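# Remove the arch's curved centering without collapsing it

## Task

Pull the curved wooden centering support out from beneath the arch so that the arch remains standing and none of its blocks has shifted out of place; any number of the four arms may be used.

## Robot and tools

SETUP. Four identical i2rt Big YAM arms (arm1, arm2, arm3, arm4) share one scene frame. Its origin is on the floor and +z is up. Each arm has six revolute joints, a two-finger gripper and a wrist camera (armN_cam_wrist). Fixed room cameras are cam_back, cam_front and cam_top. Each foot (base_link) faces along its own +x. Feet in metres: arm1 (+0.650, -0.006, +0.794), facing roughly -x toward the centre; arm2 (+0.000, +0.656, +0.746), facing roughly -y; arm3 (-0.649, +0.006, +0.801), facing roughly +x; arm4 (-0.003, -0.653, +0.754), facing roughly +y. The table tops under the arms are at z=+0.720. The hand reaches about 1.0 m from the joint-1 axis when fully extended.

JOINTS (absolute radians; the value after ± is the tolerance for counting as done). joint1_rad -2.879..2.879 ±0.045: yaw about the foot, positive is counter-clockwise seen from above, and 0 points along the foot's +x. joint2_rad 0..3.141 ±0.14: shoulder, 0 has the upper arm lying back roughly level, and increasing values raise it and then bring it forward. joint3_rad 0..3.019 ±0.09: elbow, 0 is fully folded and larger values open it. joint4_rad -1.692..1.57 ±0.055: hand pitch, positive tips the fingers up. joint5_rad -1.57..1.57 ±0.03: sideways hand swing, positive goes to the arm's right. joint6_rad -2.094..2.094 ±0.035: hand roll, positive is clockwise seen from behind the hand. gripper_m 0..0.093 ±0.003: fingertip gap in metres. Each pad pushes with roughly 50-64 N.

HAND FRAME. The "hand" point lies between the finger pads, about 1 cm back from the tips. The fingers point along the hand's +z and close along its y. The hand line prints a pose as [x, y, z, qw, qx, qy, qz], in metres and a wxyz quaternion in the scene frame. hand_target is the pose that the joint targets currently held would give. Printed positions get less accurate at long reach, and a hand under load may stop short of its target.

move. Each arm is its own optional key (arm1..arm4), plus an optional cameras list. An arm you omit is not commanded, but it keeps pursuing whatever target it had. Inside an arm's object you can use the following. "joints" maps joint names to absolute targets; unnamed joints keep their old targets. "min_time_s" (0.1-8 s) sets the shortest duration of that arm's joint motions. "target" is an absolute hand pose of 7 numbers [x, y, z, qw, qx, qy, qz] in the scene frame. The hand moves to it in a straight line starting from its current hand_target. "speed" is allowed only together with target: 0.002-0.5 m/s, default 0.25, and rotation is capped at twice that value in rad/s. If target is used, joints may contain only gripper_m. All motions in one call start at the same moment. All hand paths in one call finish together, paced by the slowest. A path lasts 0.5-10 s, and a whole action lasts at most 15 s. At each step the commanded pose is clamped to within 100 mm and 20° of the measured pose, and damped IK then tracks it, favouring position. Expect misses of a centimetre or more, overshoot near full stretch, and wide swings during joint moves. Paths do not steer around obstacles or other arms. Unknown keys make a call invalid, and out-of-range values get it refused. After a refusal, any later move, wait or finished_scene calls in that same reply are skipped. A move with no arm keys returns the full state, the scene number and images.

wait {seconds 0-10, cameras}: lets the scene run with no new commands. zoom_image {camera, region [x0,y0,x1,y1]}: magnifies a pixel region of at most 504x504 of that camera's newest image (images are 672x504, origin at top-left). finished_scene {scene: current scene number}: ends the scene for good. The goal must hold with no help from the robots. Make no further calls in that reply.

RESULTS. The "move" line lists each arm that got a motion, with "done" or its worst status. off_target means the joint stopped short and may still be pushing. time_out means the joint was too slow, and its target was reset to near where it stood, where it keeps pushing; on_its_own names such joints, and "held at" there is the target, not the reading. "joint command not followed" or "pose unreachable" means the self- and inter-arm collision check blocked that arm. Blocked joints read not_followed and may retry later. To stop a push, send the joint its reported position. An arm under "as last shown" was not commanded, and its repeated lines are unchanged. Joint velocities are in rad/s (gripper in m/s), and "within noise" means the arm is still. Torques are in N m per arm joint, include gravity, and carry offsets; values 3 and 4 wrap at ±28. Images can be slightly older than the state. A gripper closed on a hard object reads up to about 5 mm below its width, or up to 2 mm above; closed on nothing it reads 0-0.003. Commanding about 5 mm below the touch reading gives full force. To release, command well above the reading.

CAMERAS. Calibrations (fisheye wrist cameras, pinhole+radial room cameras, with K, D and T_world_to_cam) are supplied. The room cameras may have shifted by up to about 2.3° and 9 mm. The image centre is the most reliable part. Wrist camera poses depend on the joint readings.

AVOID. Hard contact or squeezing between robots, which includes one gripper closing on another robot's fingers. Pushing into fixed or heavy objects. Knocking blocks, or letting anything fall or leave the work area. Releasing a part while it moves. Long pushes, held loads or stretched poses that overheat motors: a MOTOR HOT line warns at 85 °C, and at 100 °C the arm goes limp for 30-60 s, with keys showing limit_stop_at_motor_heat (resend targets afterwards). Arms do not stop on contact and can press hard. Loose objects may be nudged occasionally. Slide the support out gently, keeping it clear of the arch blocks.

Each tool is called after "Call:" by a JSON object that holds its "api" and its "payload", one argument or row to a line.

## Session

Call:
{"api": "move", "payload": {

}}

Scene clock: 0.00 s.
Joint torques (N m): no reading
Motor temperatures (°C): arm1=[38 34 37 30 33 32 34] | arm2=[37 32 31 34 36 30 31] | arm3=[30 39 35 33 32 33 37] | arm4=[33 33 32 36 36 28 38]
Heat: arm1: hottest joint1_rad 38 °C; arm2: hottest joint1_rad 37 °C; arm3: hottest joint2_rad 39 °C; arm4: hottest gripper 38 °C.
Joint velocities: within noise
arm1.joint_positions: joint1_rad=-0.338 joint2_rad=+0.579 joint3_rad=+1.357 joint4_rad=-1.551 joint5_rad=-0.092 joint6_rad=+0.681 gripper_m=+0.09396
arm1.joint_status: not commanded
arm1.hand: x=+0.4682 y=+0.0429 z=+1.2854 quat_wxyz=(+0.101, +0.807, -0.442, -0.380) (m; scene frame)
arm1.hand_target: x=+0.4697 y=+0.0423 z=+1.2939 quat_wxyz=(+0.102, +0.803, -0.439, -0.390) (m; scene frame)
arm1.hand_status: not commanded
arm2.joint_positions: joint1_rad=-0.491 joint2_rad=+0.571 joint3_rad=+1.396 joint4_rad=-1.145 joint5_rad=+0.158 joint6_rad=+0.378 gripper_m=+0.09396
arm2.joint_status: not commanded
arm2.hand: x=-0.1424 y=+0.4717 z=+1.3418 quat_wxyz=(-0.330, -0.780, -0.216, +0.486) (m; scene frame)
arm2.hand_target: x=-0.1404 y=+0.4751 z=+1.3501 quat_wxyz=(-0.336, -0.774, -0.213, +0.492) (m; scene frame)
arm2.hand_status: not commanded
arm3.joint_positions: joint1_rad=-0.617 joint2_rad=+0.648 joint3_rad=+1.424 joint4_rad=-1.441 joint5_rad=-0.053 joint6_rad=+0.679 gripper_m=+0.09396
arm3.joint_status: not commanded
arm3.hand: x=-0.4492 y=-0.1083 z=+1.3285 quat_wxyz=(-0.435, -0.518, -0.735, -0.041) (m; scene frame)
arm3.hand_target: x=-0.4509 y=-0.1071 z=+1.3401 quat_wxyz=(-0.447, -0.514, -0.731, -0.042) (m; scene frame)
arm3.hand_status: not commanded
arm4.joint_positions: joint1_rad=-0.377 joint2_rad=+0.615 joint3_rad=+1.493 joint4_rad=-1.274 joint5_rad=+0.157 joint6_rad=-0.616 gripper_m=+0.09396
arm4.joint_status: not commanded
arm4.hand: x=+0.0978 y=-0.4603 z=+1.3602 quat_wxyz=(-0.554, +0.623, -0.545, -0.090) (m; scene frame)
arm4.hand_target: x=+0.0963 y=-0.4637 z=+1.3683 quat_wxyz=(-0.562, +0.618, -0.542, -0.093) (m; scene frame)
arm4.hand_status: not commanded
pictures: arm1_cam_wrist, arm2_cam_wrist, arm3_cam_wrist, arm4_cam_wrist, cam_back, cam_front, cam_top

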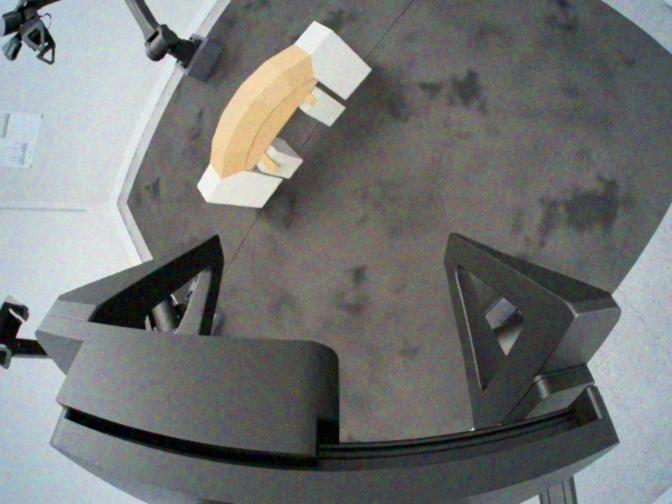

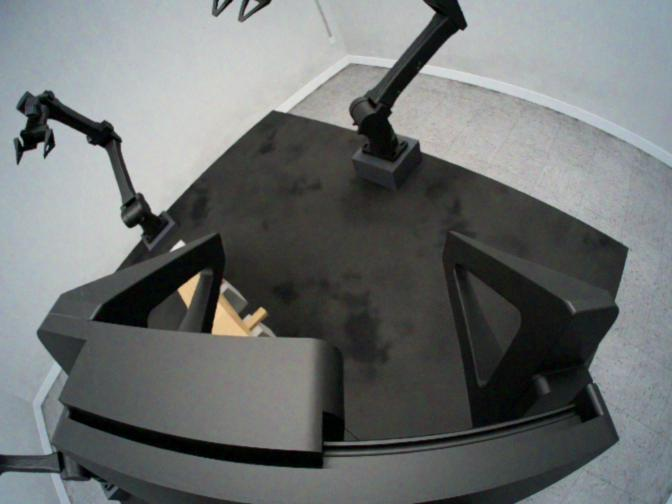

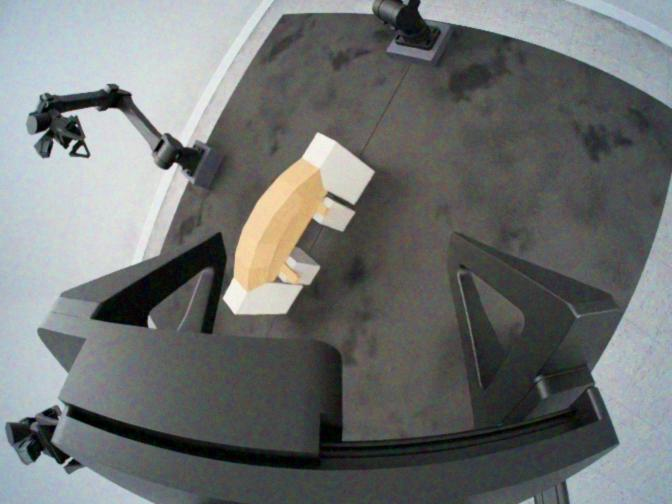

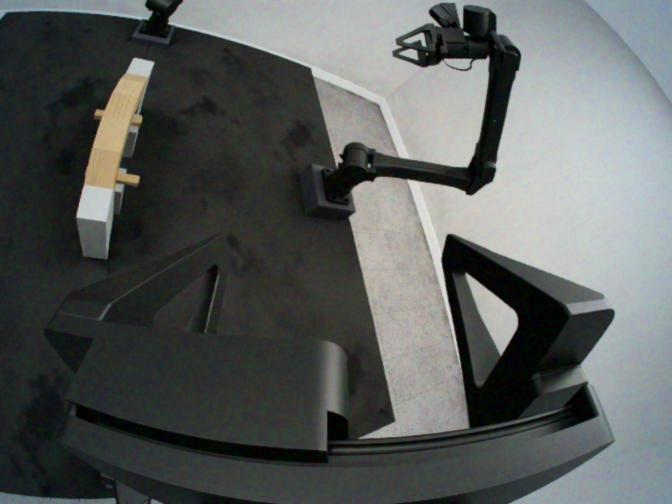

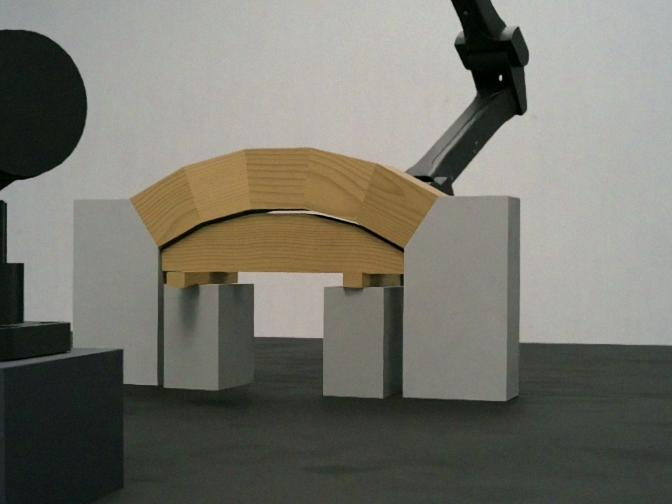

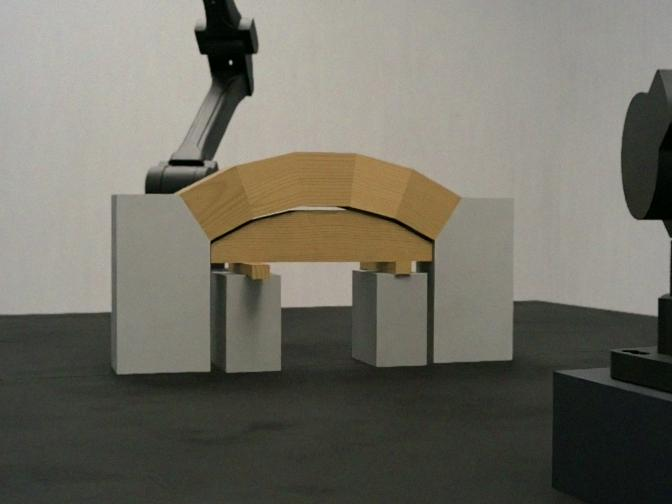

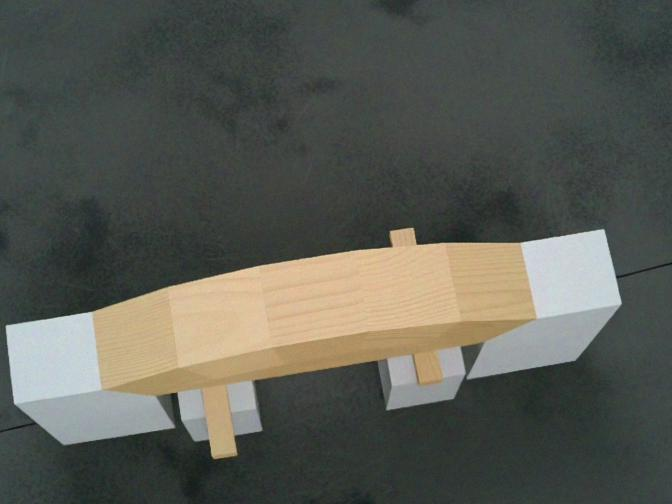

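Call:
{"api": "zoom_image", "payload": {
  "camera": "cam_front",
  "region": [180, 140, 480, 380]
}}

Call:
{"api": "zoom_image", "payload": {
  "camera": "cam_back",
  "region": [120, 140, 450, 400]
}}

Call:
{"api": "zoom_image", "payload": {
  "camera": "cam_top",
  "region": [160, 220, 480, 470]
}}

Call:
{"api": "zoom_image", "payload": {
  "camera": "arm4_cam_wrist",
  "region": [70, 50, 170, 270]
}}

Call:
{"api": "zoom_image", "payload": {
  "camera": "arm1_cam_wrist",
  "region": [190, 10, 390, 220]
}}

Scaled by 1.680 from the camera's 672x504 image, which has a finer 960x720 frame.

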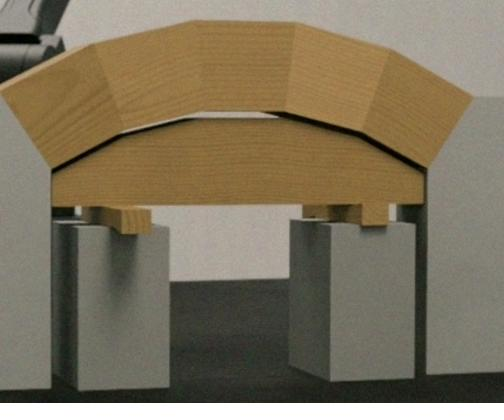

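Scaled by 1.527 from the camera's 672x504 image, which has a finer 960x720 frame.

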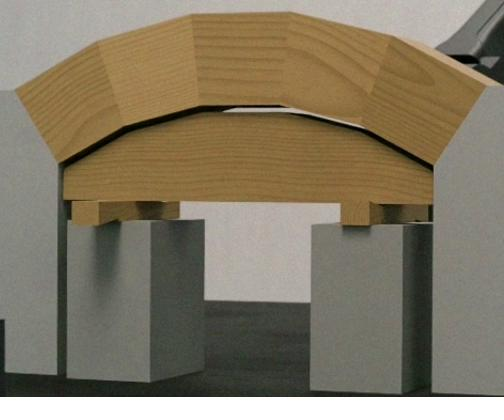

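Scaled by 1.575 from the camera's 672x504 image, which has a finer 960x720 frame.

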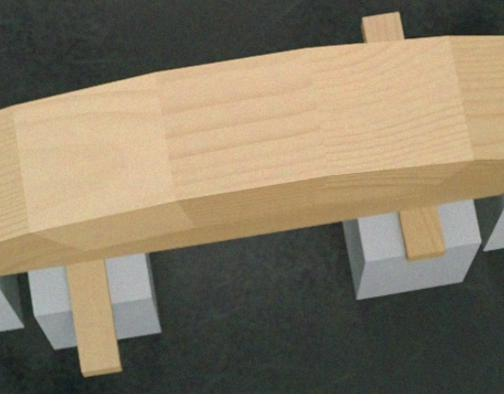

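Scaled by 2.291 from the camera's 672x504 image, which has a finer 960x720 frame.

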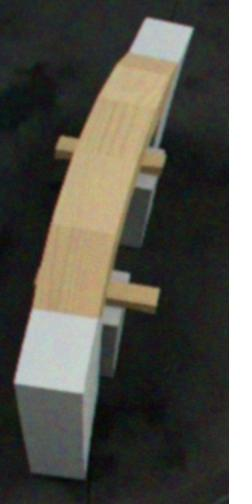

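Scaled by 2.400 from the camera's 672x504 image, which has a finer 960x720 frame.

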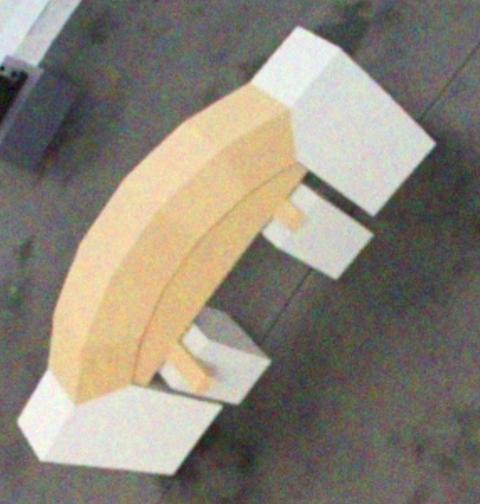

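Call:
{"api": "move", "payload": {
  "arm3": {"target": [-0.28, 0.02, 0.88, 0.7071, 0, 0.7071, 0], "speed": 0.2},
  "arm1": {"target": [0.28, 0.0, 0.88, 0, -0.7071, 0, 0.7071], "speed": 0.2},
  "cameras": ["arm3_cam_wrist", "arm1_cam_wrist", "cam_top"]
}}

Scene clock: 9.10 s.
Joint torques (N m): arm1=[-1.73 -4.31 1.37 3.59 -0.11 -0.25] | arm2=[1.14 3.78 9.54 2.41 0.09 -0.02] | arm3=[-0.15 -5.3 1.7 2.3 0 -0.06] | arm4=[-1.03 4.48 8.42 2.29 0.04 0.08]
Motor temperatures (°C): arm1=[38 34 38 30 33 32 34] | arm2=[36 32 32 34 36 29 31] | arm3=[30 39 38 33 32 33 37] | arm4=[33 33 33 36 36 28 38]
Heat: arm1: hottest joint1_rad 38 °C; arm2: hottest joint1_rad 36 °C; arm3: hottest joint2_rad 39 °C; arm4: hottest gripper 38 °C.
move: arm1 off_target; arm3 off_target
Joint velocities: within noise
arm1.joint_positions: joint1_rad=+0.009 joint2_rad=+1.757 joint3_rad=+0.081 joint4_rad=+1.561 joint5_rad=-0.028 joint6_rad=+0.016 gripper_m=+0.09396
arm1.joint_status: not commanded
arm1.hand: x=+0.2858 y=-0.0053 z=+0.8772 quat_wxyz=(+0.007, +0.745, +0.000, -0.667) (m; scene frame)
arm1.hand_target: x=+0.2800 y=+0.0000 z=+0.8806 quat_wxyz=(-0.001, +0.738, +0.000, -0.675) (m; scene frame)
arm1.hand_status: off_target (0.008 m and 6.4 deg from the pose sent, 0.449 m and 65.9 deg at the start; a joint's target at an end of its range on 23 of 125 steps)
arm2, arm4: as last shown
arm3.joint_positions: joint1_rad=+0.036 joint2_rad=+1.743 joint3_rad=+0.081 joint4_rad=+1.535 joint5_rad=+0.082 joint6_rad=+0.027 gripper_m=+0.09396
arm3.joint_status: not commanded
arm3.hand: x=-0.2842 y=+0.0188 z=+0.8783 quat_wxyz=(-0.658, -0.007, -0.753, +0.000) (m; scene frame)
arm3.hand_target: x=-0.2798 y=+0.0200 z=+0.8808 quat_wxyz=(-0.665, -0.002, -0.747, +0.001) (m; scene frame)
arm3.hand_status: off_target (0.005 m and 7.7 deg from the pose sent, 0.496 m and 68.3 deg at the start; a joint's target at an end of its range on 25 of 125 steps)
pictures: arm1_cam_wrist, arm3_cam_wrist, cam_top
camera_calibration:
arm1_cam_wrist: T_world_to_cam=[[0.00406636, 0.999954, -0.00870041, 0.0106668], [0.667999, -0.00919077, -0.744106, 0.464973], [-0.744151, -0.00278606, -0.668005, 0.926449], [0, 0, 0, 1]] pos_world=[0.378774, -0.00381168, 0.964954]
arm3_cam_wrist: T_world_to_cam=[[0.00301608, -0.99987, -0.0158206, 0.0344654], [-0.709886, 0.0090019, -0.704259, 0.418544], [0.70431, 0.0133549, -0.709767, 0.951186], [0, 0, 0, 1]] pos_world=[-0.372915, 0.0179902, 0.970429]

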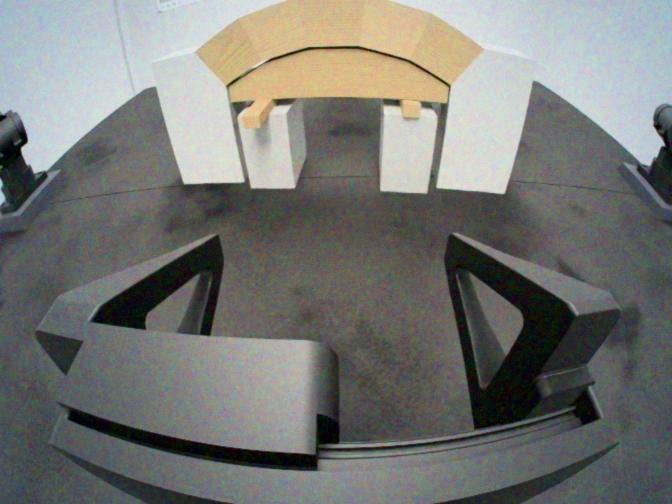

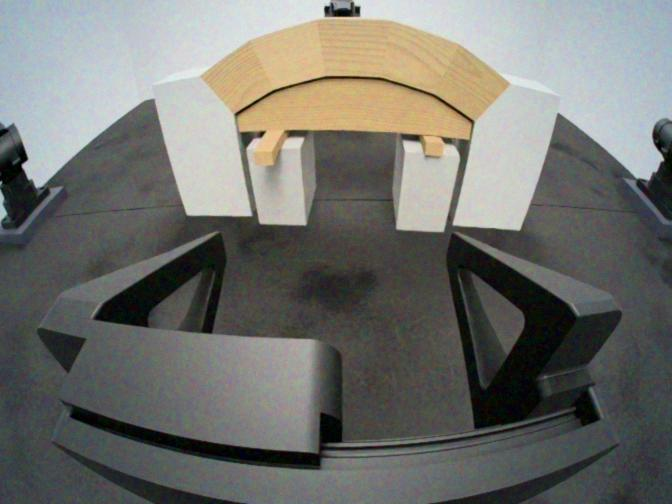

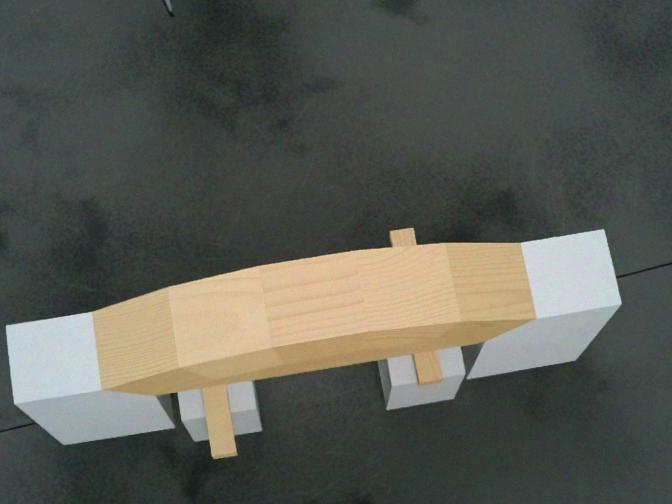

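Call:
{"api": "zoom_image", "payload": {
  "camera": "arm3_cam_wrist",
  "region": [220, 60, 490, 240]
}}

Call:
{"api": "zoom_image", "payload": {
  "camera": "arm1_cam_wrist",
  "region": [210, 30, 470, 200]
}}

Scaled by 1.867 from the camera's 672x504 image, which has a finer 960x720 frame.

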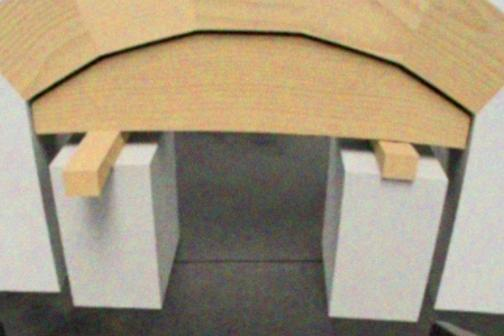

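Scaled by 1.938 from the camera's 672x504 image, which has a finer 960x720 frame.

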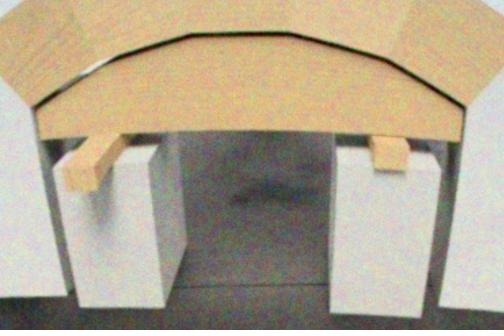

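Call:
{"api": "move", "payload": {
  "cameras": ["cam_back", "cam_front", "arm1_cam_wrist", "arm3_cam_wrist"]
}}

Call:
{"api": "zoom_image", "payload": {
  "camera": "cam_back",
  "region": [150, 255, 260, 305]
}}

Call:
{"api": "zoom_image", "payload": {
  "camera": "cam_back",
  "region": [320, 255, 430, 305]
}}

Call:
{"api": "zoom_image", "payload": {
  "camera": "cam_front",
  "region": [200, 250, 300, 290]
}}

Call:
{"api": "zoom_image", "payload": {
  "camera": "cam_front",
  "region": [345, 250, 445, 290]
}}

Call:
{"api": "zoom_image", "payload": {
  "camera": "arm1_cam_wrist",
  "region": [360, 80, 450, 140]
}}

Call:
{"api": "zoom_image", "payload": {
  "camera": "arm3_cam_wrist",
  "region": [230, 110, 330, 180]
}}

Scene clock: 10.07 s.
Joint torques (N m): arm1=[-1.61 -4.19 1.4 3.58 -0.13 -0.22] | arm2=[1.2 3.9 9.55 2.44 0.09 -0.02] | arm3=[-0.09 -5.36 1.69 2.3 -0.01 -0.04] | arm4=[-1.14 4.84 8.23 2.29 0.07 0.08]
Motor temperatures (°C): arm1=[38 34 38 30 33 32 34] | arm2=[36 32 32 34 36 29 31] | arm3=[30 39 38 33 32 33 37] | arm4=[33 33 33 36 36 28 38]
Heat: arm1: hottest joint1_rad 38 °C; arm2: hottest joint1_rad 36 °C; arm3: hottest joint2_rad 39 °C; arm4: hottest gripper 38 °C.
Joint velocities: within noise
arm1.joint_positions: joint1_rad=+0.009 joint2_rad=+1.757 joint3_rad=+0.081 joint4_rad=+1.561 joint5_rad=-0.028 joint6_rad=+0.016 gripper_m=+0.09396
arm1.joint_status: not commanded
arm1.hand: x=+0.2858 y=-0.0053 z=+0.8773 quat_wxyz=(+0.007, +0.745, +0.000, -0.667) (m; scene frame)
arm1.hand_target: x=+0.2799 y=+0.0000 z=+0.8807 quat_wxyz=(-0.001, +0.738, +0.000, -0.675) (m; scene frame)
arm1.hand_status: off_target (0.008 m and 6.4 deg from the pose sent, 0.449 m and 65.9 deg at the start; a joint's target at an end of its range on 23 of 125 steps)
arm2.joint_positions: joint1_rad=-0.491 joint2_rad=+0.571 joint3_rad=+1.396 joint4_rad=-1.145 joint5_rad=+0.158 joint6_rad=+0.378 gripper_m=+0.09396
arm2.joint_status: not commanded
arm2.hand: x=-0.1424 y=+0.4717 z=+1.3418 quat_wxyz=(-0.330, -0.780, -0.216, +0.486) (m; scene frame)
arm2.hand_target: x=-0.1404 y=+0.4751 z=+1.3501 quat_wxyz=(-0.336, -0.774, -0.213, +0.492) (m; scene frame)
arm2.hand_status: not commanded
arm3.joint_positions: joint1_rad=+0.036 joint2_rad=+1.743 joint3_rad=+0.081 joint4_rad=+1.535 joint5_rad=+0.082 joint6_rad=+0.026 gripper_m=+0.09396
arm3.joint_status: not commanded
arm3.hand: x=-0.2842 y=+0.0188 z=+0.8783 quat_wxyz=(-0.658, -0.007, -0.753, +0.000) (m; scene frame)
arm3.hand_target: x=-0.2798 y=+0.0200 z=+0.8808 quat_wxyz=(-0.665, -0.002, -0.747, +0.001) (m; scene frame)
arm3.hand_status: off_target (0.005 m and 7.7 deg from the pose sent, 0.496 m and 68.3 deg at the start; a joint's target at an end of its range on 25 of 125 steps)
arm4.joint_positions: joint1_rad=-0.377 joint2_rad=+0.615 joint3_rad=+1.493 joint4_rad=-1.274 joint5_rad=+0.157 joint6_rad=-0.616 gripper_m=+0.09396
arm4.joint_status: not commanded
arm4.hand: x=+0.0978 y=-0.4603 z=+1.3602 quat_wxyz=(-0.554, +0.623, -0.545, -0.090) (m; scene frame)
arm4.hand_target: x=+0.0963 y=-0.4637 z=+1.3683 quat_wxyz=(-0.562, +0.618, -0.542, -0.093) (m; scene frame)
arm4.hand_status: not commanded
pictures: arm1_cam_wrist, arm3_cam_wrist, cam_back, cam_front
camera_calibration:
arm1_cam_wrist: T_world_to_cam=[[0.00406209, 0.999954, -0.00870159, 0.0106695], [0.667733, -0.00918979, -0.744344, 0.465302], [-0.74439, -0.00278675, -0.66774, 0.926282], [0, 0, 0, 1]] pos_world=[0.378774, -0.00381167, 0.964953]
arm3_cam_wrist: T_world_to_cam=[[0.00300668, -0.999877, -0.0153965, 0.0340518], [-0.709885, 0.00870988, -0.704263, 0.418554], [0.704311, 0.0130473, -0.709772, 0.951197], [0, 0, 0, 1]] pos_world=[-0.372915, 0.0179915, 0.970429]

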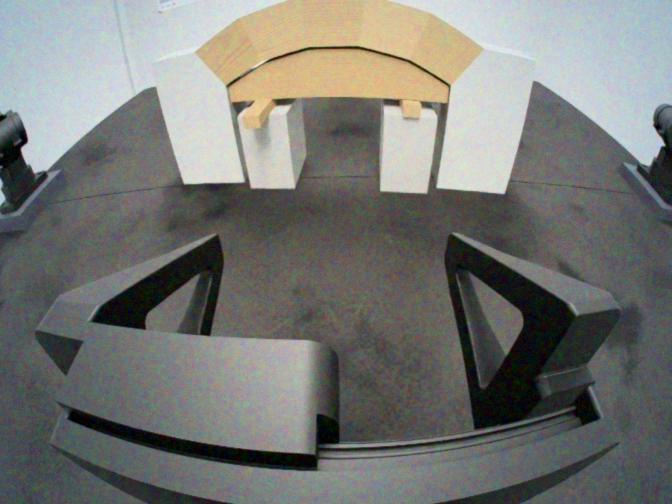

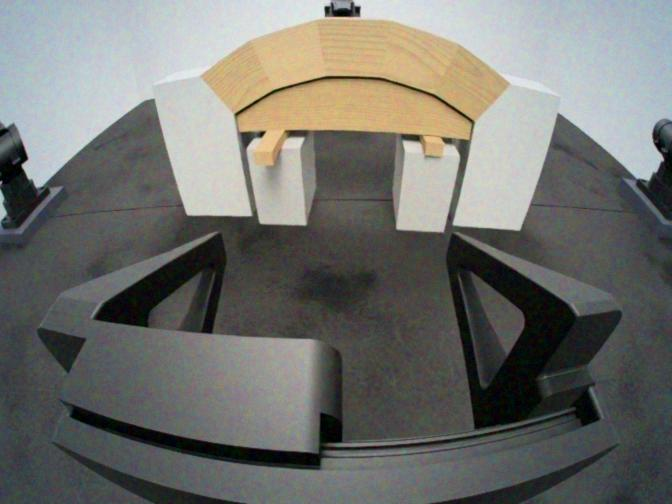

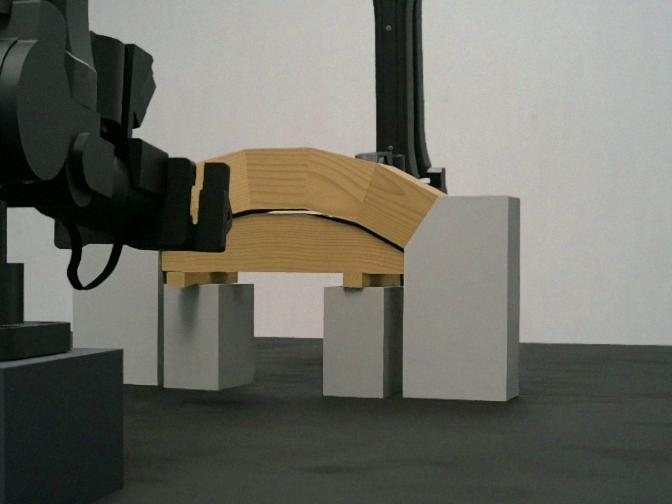

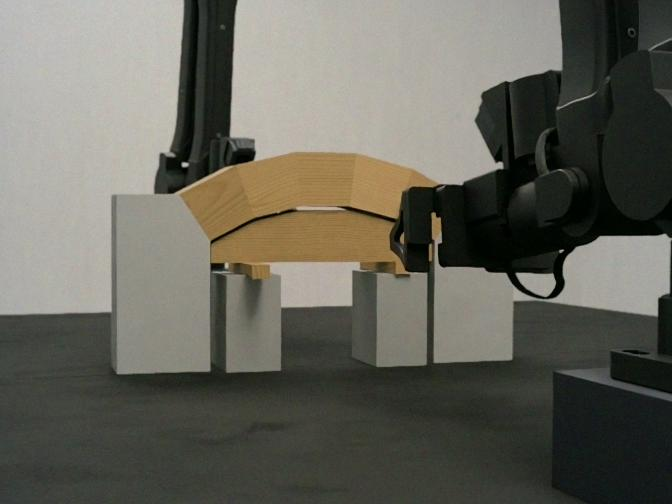

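Scaled by 4.582 from the camera's 672x504 image, which has a finer 960x720 frame.

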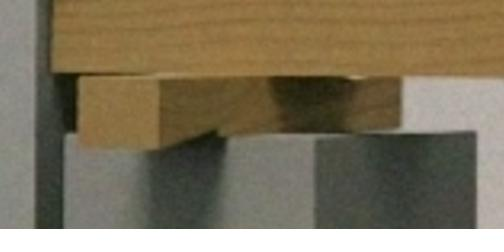

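Scaled by 4.582 from the camera's 672x504 image, which has a finer 960x720 frame.

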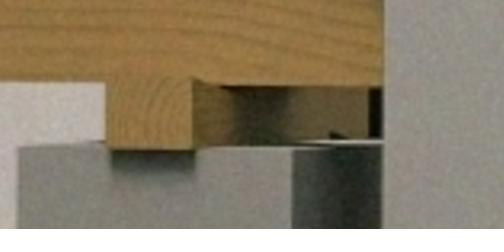

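Scaled by 5.040 from the camera's 672x504 image, which has a finer 960x720 frame.

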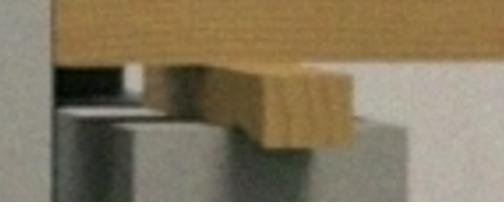

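Scaled by 5.040 from the camera's 672x504 image, which has a finer 960x720 frame.

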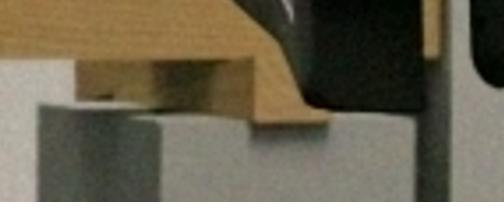

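Scaled by 5.600 from the camera's 672x504 image, which has a finer 960x720 frame.

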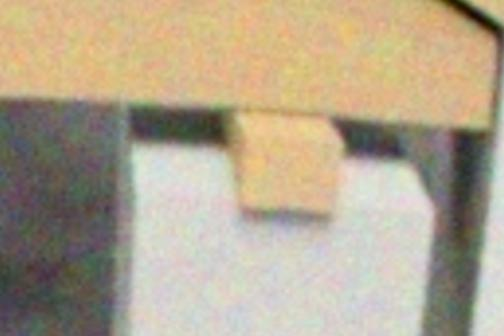

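Scaled by 5.040 from the camera's 672x504 image, which has a finer 960x720 frame.

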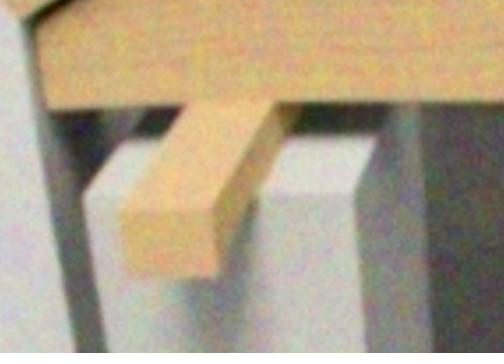

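Call:
{"api": "move", "payload": {
  "arm3": {"target": [-0.15, 0.099, 0.84, 0.5366, 0.0441, 0.8422, -0.0281], "speed": 0.1, "joints": {"gripper_m": 0.05}},
  "arm1": {"target": [0.15, -0.094, 0.84, 0.0281, -0.8422, 0.0441, 0.5366], "speed": 0.1, "joints": {"gripper_m": 0.05}},
  "cameras": ["arm3_cam_wrist", "arm1_cam_wrist", "cam_top", "cam_front", "cam_back"]
}}

Scene clock: 17.20 s.
Joint torques (N m): arm1=[0.62 -7.88 6.38 1.59 0.24 0.01] | arm2=[1.2 3.9 9.51 2.44 0.1 -0.03] | arm3=[0.5 -9.17 8.42 0.8 0.4 0.22] | arm4=[-1.2 4.31 8.28 2.29 0.04 0.08]
Motor temperatures (°C): arm1=[38 34 38 30 32 32 34] | arm2=[36 32 33 34 35 29 30] | arm3=[30 39 37 33 32 33 37] | arm4=[33 33 33 36 36 28 38]
Heat: arm1: hottest joint1_rad 38 °C; arm2: hottest joint1_rad 36 °C; arm3: hottest joint2_rad 39 °C; arm4: hottest gripper 38 °C.
move: arm1 off_target; arm3 off_target
Joint velocities: within noise
arm1.joint_positions: joint1_rad=+0.305 joint2_rad=+1.658 joint3_rad=+0.514 joint4_rad=+0.680 joint5_rad=+0.351 joint6_rad=+0.174 gripper_m=+0.05011
arm1.joint_status: all done
arm1.hand: x=+0.1604 y=-0.0845 z=+0.8431 quat_wxyz=(-0.032, +0.840, -0.045, -0.539) (m; scene frame)
arm1.hand_target: x=+0.1506 y=-0.0941 z=+0.8403 quat_wxyz=(-0.028, +0.842, -0.044, -0.537) (m; scene frame)
arm1.hand_status: off_target (0.014 m and 0.6 deg from the pose sent, 0.166 m and 19.7 deg at the start)
arm2, arm4: as last shown
arm3.joint_positions: joint1_rad=+0.263 joint2_rad=+1.676 joint3_rad=+0.511 joint4_rad=+0.698 joint5_rad=+0.369 joint6_rad=+0.177 gripper_m=+0.05009
arm3.joint_status: all done
arm3.hand: x=-0.1614 y=+0.0914 z=+0.8393 quat_wxyz=(-0.535, -0.042, -0.843, +0.033) (m; scene frame)
arm3.hand_target: x=-0.1506 y=+0.0990 z=+0.8401 quat_wxyz=(-0.537, -0.044, -0.842, +0.028) (m; scene frame)
arm3.hand_status: off_target (0.014 m and 0.6 deg from the pose sent, 0.161 m and 18.1 deg at the start)
pictures: arm1_cam_wrist, arm3_cam_wrist, cam_back, cam_front, cam_top
camera_calibration:
arm1_cam_wrist: T_world_to_cam=[[0.123097, 0.992325, 0.01172, 0.053095], [0.861216, -0.10095, -0.498112, 0.27635], [-0.493106, 0.0714096, -0.867033, 0.943879], [0, 0, 0, 1]] pos_world=[0.2209, -0.092192, 0.955406]
arm3_cam_wrist: T_world_to_cam=[[-0.0952869, -0.99545, -0.00018711, 0.0765669], [-0.885109, 0.0848108, -0.45759, 0.235452], [0.455524, -0.0434368, -0.889163, 0.95162], [0, 0, 0, 1]] pos_world=[-0.217789, 0.0975849, 0.9539]

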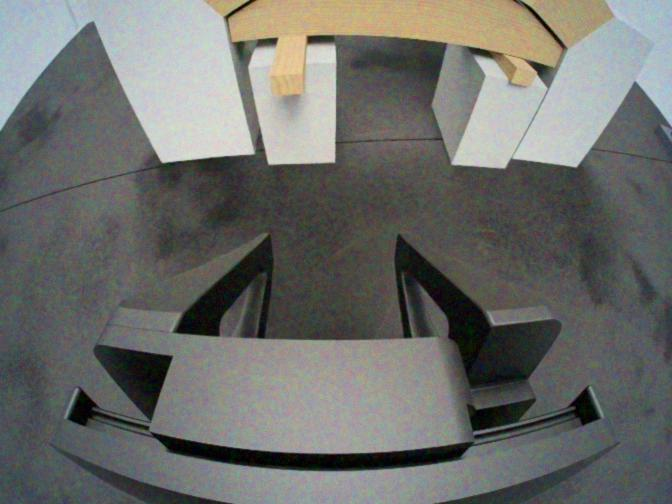

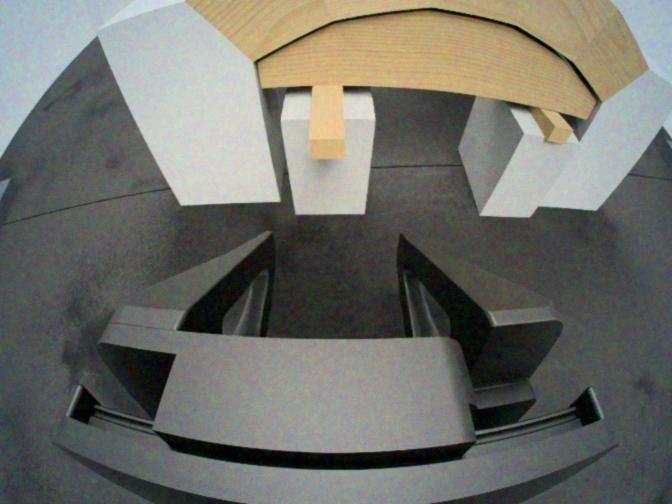

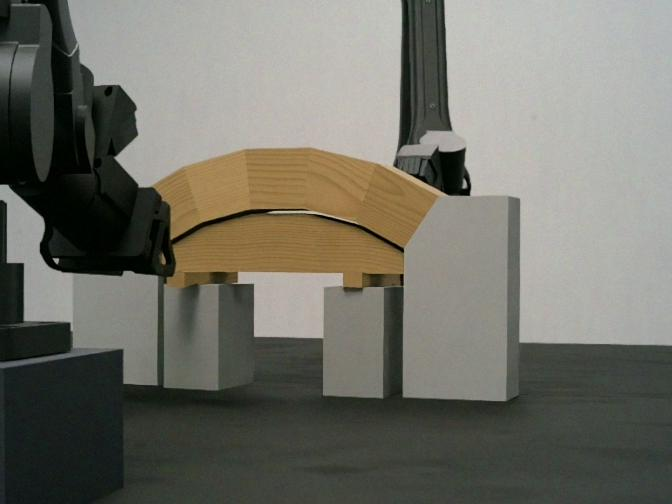

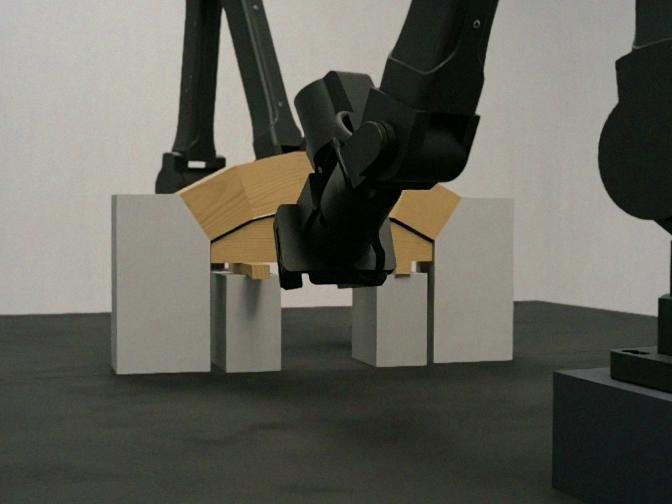

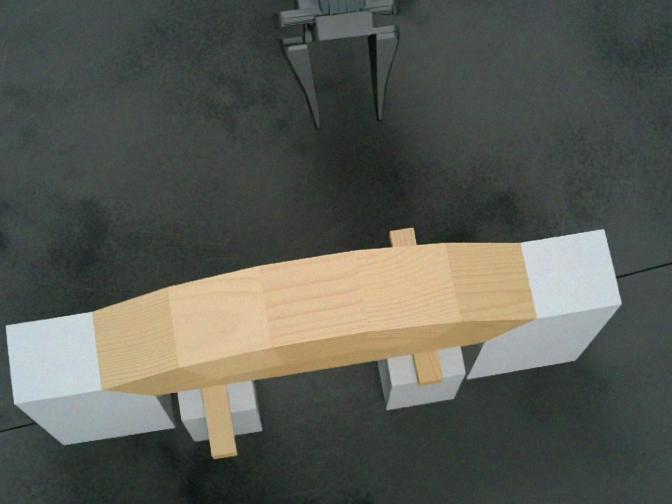

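Call:
{"api": "move", "payload": {
  "arm3": {"target": [-0.085, 0.095, 0.828, 0.5366, 0.0441, 0.8422, -0.0281], "speed": 0.06},
  "arm1": {"target": [0.06, -0.110, 0.831, 0.0281, -0.8422, 0.0441, 0.5366], "speed": 0.06},
  "cameras": ["arm3_cam_wrist", "arm1_cam_wrist", "cam_top", "cam_front", "cam_back"]
}}

Scene clock: 20.57 s.
Joint torques (N m): arm1=[-1.32 -11.22 7.31 1.62 0 -0.1] | arm2=[1.32 3.78 9.54 2.47 0.11 -0.04] | arm3=[-1.08 -11.63 9.05 0.84 0.11 -0.04] | arm4=[-0.97 4.25 8.29 2.21 0.06 0.1]
Motor temperatures (°C): arm1=[38 34 38 30 32 32 34] | arm2=[36 32 33 34 35 29 30] | arm3=[30 39 38 33 32 33 37] | arm4=[33 33 33 36 35 28 38]
Heat: arm1: hottest joint1_rad 38 °C; arm2: hottest joint1_rad 36 °C; arm3: hottest joint2_rad 39 °C; arm4: hottest gripper 38 °C.
move: arm1 off_target; arm3 off_target
Joint velocities: within noise
arm1.joint_positions: joint1_rad=+0.305 joint2_rad=+1.826 joint3_rad=+0.767 joint4_rad=+0.598 joint5_rad=+0.337 joint6_rad=+0.174 gripper_m=+0.05011
arm1.joint_status: not commanded
arm1.hand: x=+0.0737 y=-0.1118 z=+0.8364 quat_wxyz=(-0.025, +0.840, -0.042, -0.540) (m; scene frame)
arm1.hand_target: x=+0.0607 y=-0.1099 z=+0.8312 quat_wxyz=(-0.028, +0.842, -0.044, -0.537) (m; scene frame)
arm1.hand_status: off_target (0.015 m and 0.6 deg from the pose sent, 0.104 m and 0.6 deg at the start)
arm2, arm4: as last shown
arm3.joint_positions: joint1_rad=+0.225 joint2_rad=+1.805 joint3_rad=+0.679 joint4_rad=+0.669 joint5_rad=+0.325 joint6_rad=+0.172 gripper_m=+0.05009
arm3.joint_status: not commanded
arm3.hand: x=-0.0991 y=+0.0965 z=+0.8286 quat_wxyz=(-0.536, -0.045, -0.843, +0.024) (m; scene frame)
arm3.hand_target: x=-0.0856 y=+0.0948 z=+0.8282 quat_wxyz=(-0.537, -0.044, -0.842, +0.028) (m; scene frame)
arm3.hand_status: off_target (0.014 m and 0.5 deg from the pose sent, 0.077 m and 0.6 deg at the start)
pictures: arm1_cam_wrist, arm3_cam_wrist, cam_back, cam_front, cam_top
camera_calibration:
arm1_cam_wrist: T_world_to_cam=[[0.109926, 0.993933, 0.00374432, 0.098809], [0.861414, -0.0933895, -0.499244, 0.346795], [-0.495865, 0.0581055, -0.866453, 0.895423], [0, 0, 0, 1]] pos_world=[0.134414, -0.117852, 0.948607]
arm3_cam_wrist: T_world_to_cam=[[-0.0914486, -0.995663, -0.0170765, 0.102049], [-0.884286, 0.0890804, -0.458371, 0.285463], [0.457904, -0.0268169, -0.888597, 0.912103], [0, 0, 0, 1]] pos_world=[-0.155892, 0.100637, 0.943082]

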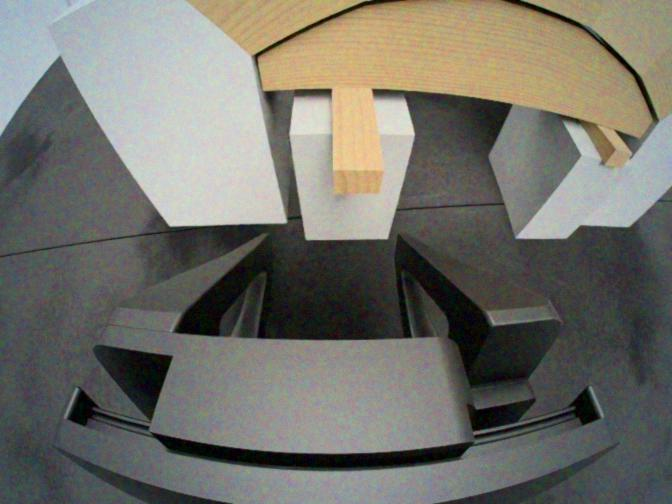

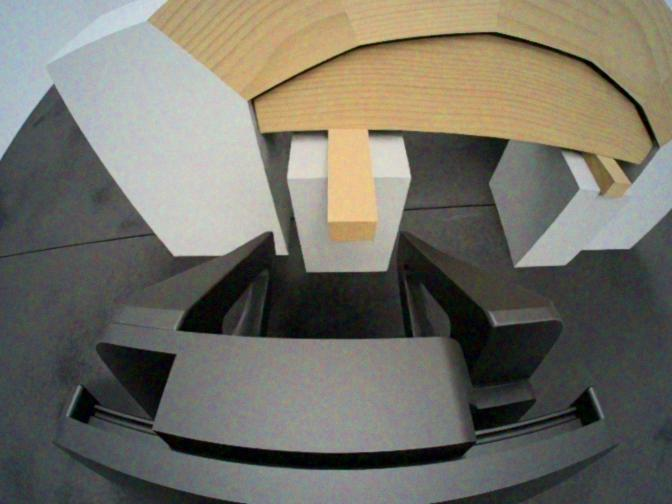

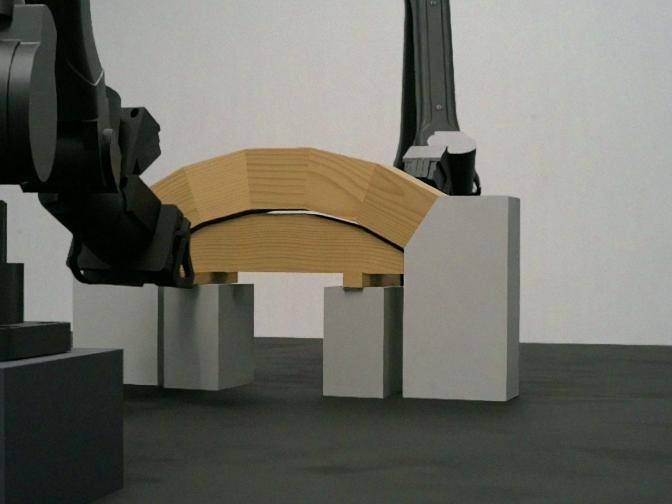

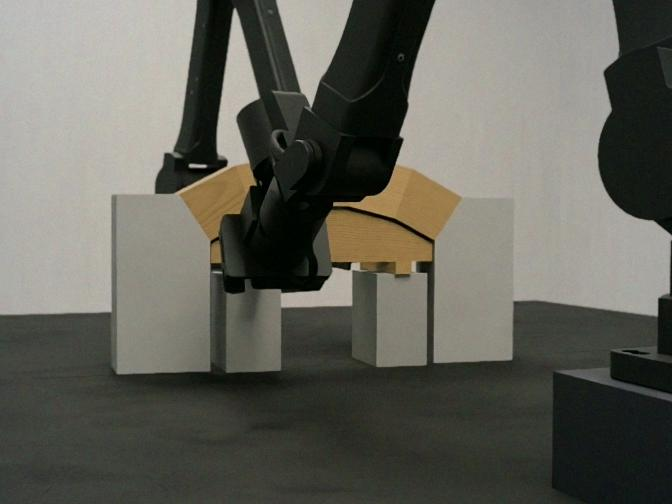

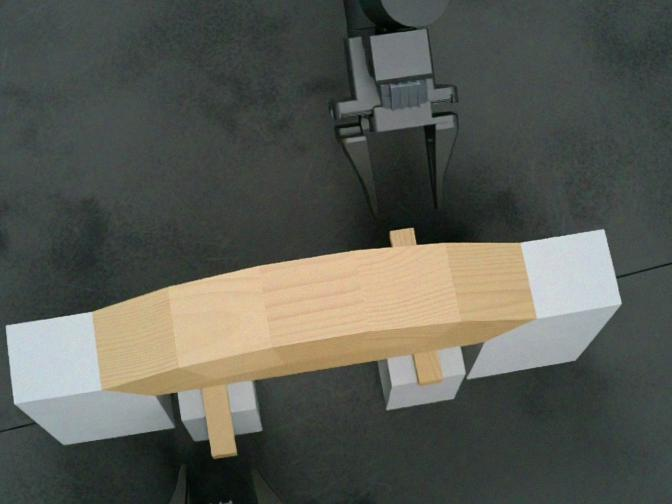

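Call:
{"api": "move", "payload": {
  "arm3": {"target": [-0.052, 0.086, 0.820, 0.5366, 0.0441, 0.8422, -0.0281], "speed": 0.05},
  "arm1": {"target": [0.020, -0.098, 0.834, 0.0281, -0.8422, 0.0441, 0.5366], "speed": 0.05},
  "cameras": ["arm3_cam_wrist", "arm1_cam_wrist", "cam_top", "cam_front", "cam_back"]
}}

Scene clock: 23.30 s.
Joint torques (N m): arm1=[-1.61 -13.1 7.8 1.61 -0.02 -0.21] | arm2=[1.26 3.72 9.55 2.41 0.11 -0.02] | arm3=[-1.03 -12.51 9.42 0.91 0.11 -0.02] | arm4=[-1.08 4.66 8.29 2.24 0.05 0.09]
Motor temperatures (°C): arm1=[37 34 38 30 32 31 33] | arm2=[36 32 33 34 35 29 30] | arm3=[30 40 38 33 32 32 37] | arm4=[33 33 34 36 35 28 38]
Heat: arm1: hottest joint3_rad 38 °C; arm2: hottest joint1_rad 36 °C; arm3: hottest joint2_rad 40 °C; arm4: hottest gripper 38 °C.
move: arm1 off_target; arm3 off_target
Joint velocities: within noise
arm1.joint_positions: joint1_rad=+0.263 joint2_rad=+1.874 joint3_rad=+0.871 joint4_rad=+0.548 joint5_rad=+0.295 joint6_rad=+0.163 gripper_m=+0.05011
arm1.joint_status: not commanded
arm1.hand: x=+0.0348 y=-0.1030 z=+0.8396 quat_wxyz=(-0.022, +0.840, -0.044, -0.540) (m; scene frame)
arm1.hand_target: x=+0.0210 y=-0.0977 z=+0.8341 quat_wxyz=(-0.028, +0.842, -0.044, -0.537) (m; scene frame)
arm1.hand_status: off_target (0.017 m and 0.8 deg from the pose sent, 0.055 m and 0.6 deg at the start)
arm2, arm4: as last shown
arm3.joint_positions: joint1_rad=+0.187 joint2_rad=+1.872 joint3_rad=+0.765 joint4_rad=+0.654 joint5_rad=+0.291 joint6_rad=+0.155 gripper_m=+0.05009
arm3.joint_status: not commanded
arm3.hand: x=-0.0662 y=+0.0881 z=+0.8210 quat_wxyz=(-0.535, -0.045, -0.843, +0.025) (m; scene frame)
arm3.hand_target: x=-0.0526 y=+0.0859 z=+0.8202 quat_wxyz=(-0.537, -0.044, -0.842, +0.028) (m; scene frame)
arm3.hand_status: off_target (0.014 m and 0.5 deg from the pose sent, 0.049 m and 0.5 deg at the start)
pictures: arm1_cam_wrist, arm3_cam_wrist, cam_back, cam_front, cam_top
camera_calibration:
arm1_cam_wrist: T_world_to_cam=[[0.110114, 0.993907, -0.00493685, 0.101551], [0.861464, -0.0979162, -0.498289, 0.381382], [-0.495736, 0.0506159, -0.866997, 0.878174], [0, 0, 0, 1]] pos_world=[0.0956132, -0.108038, 0.951914]
arm3_cam_wrist: T_world_to_cam=[[-0.0918934, -0.995619, -0.0172879, 0.0966117], [-0.88438, 0.0895806, -0.458092, 0.3116], [0.457633, -0.0268066, -0.888737, 0.890107], [0, 0, 0, 1]] pos_world=[-0.122892, 0.0921359, 0.935482]

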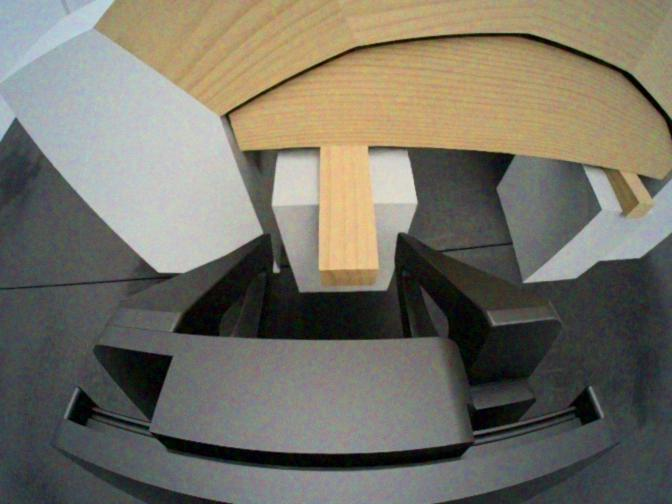

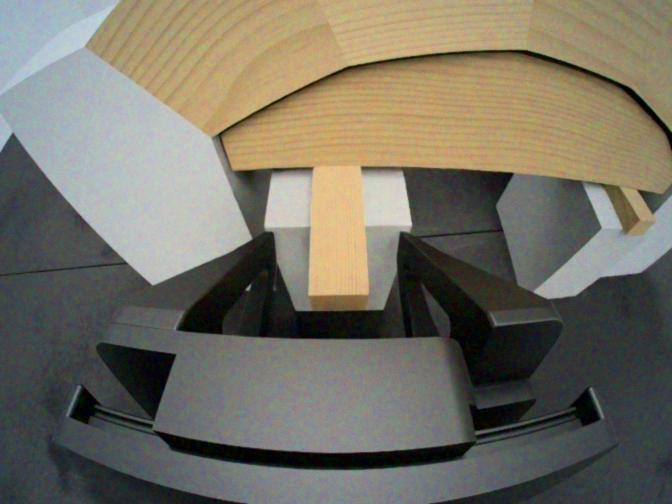

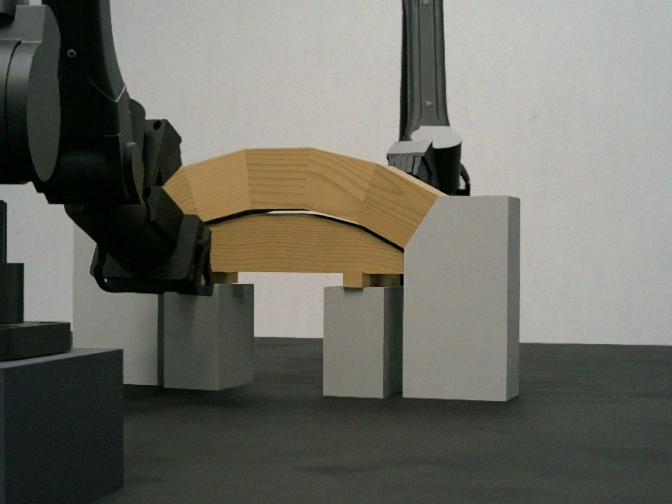

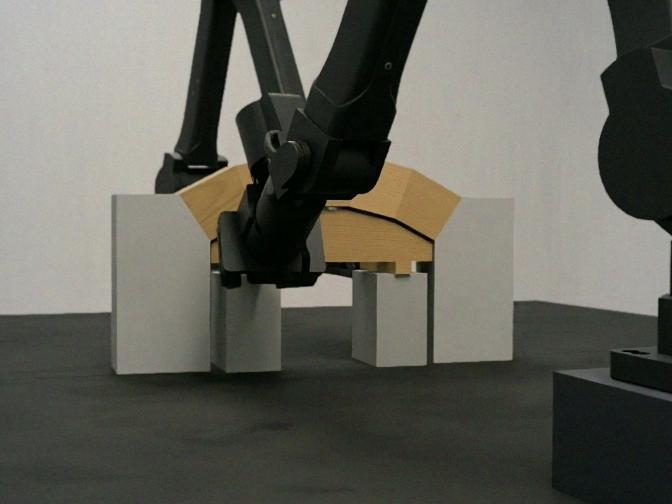

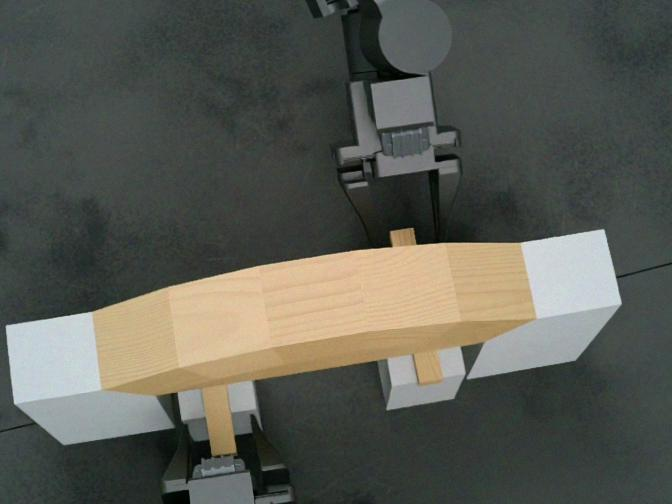

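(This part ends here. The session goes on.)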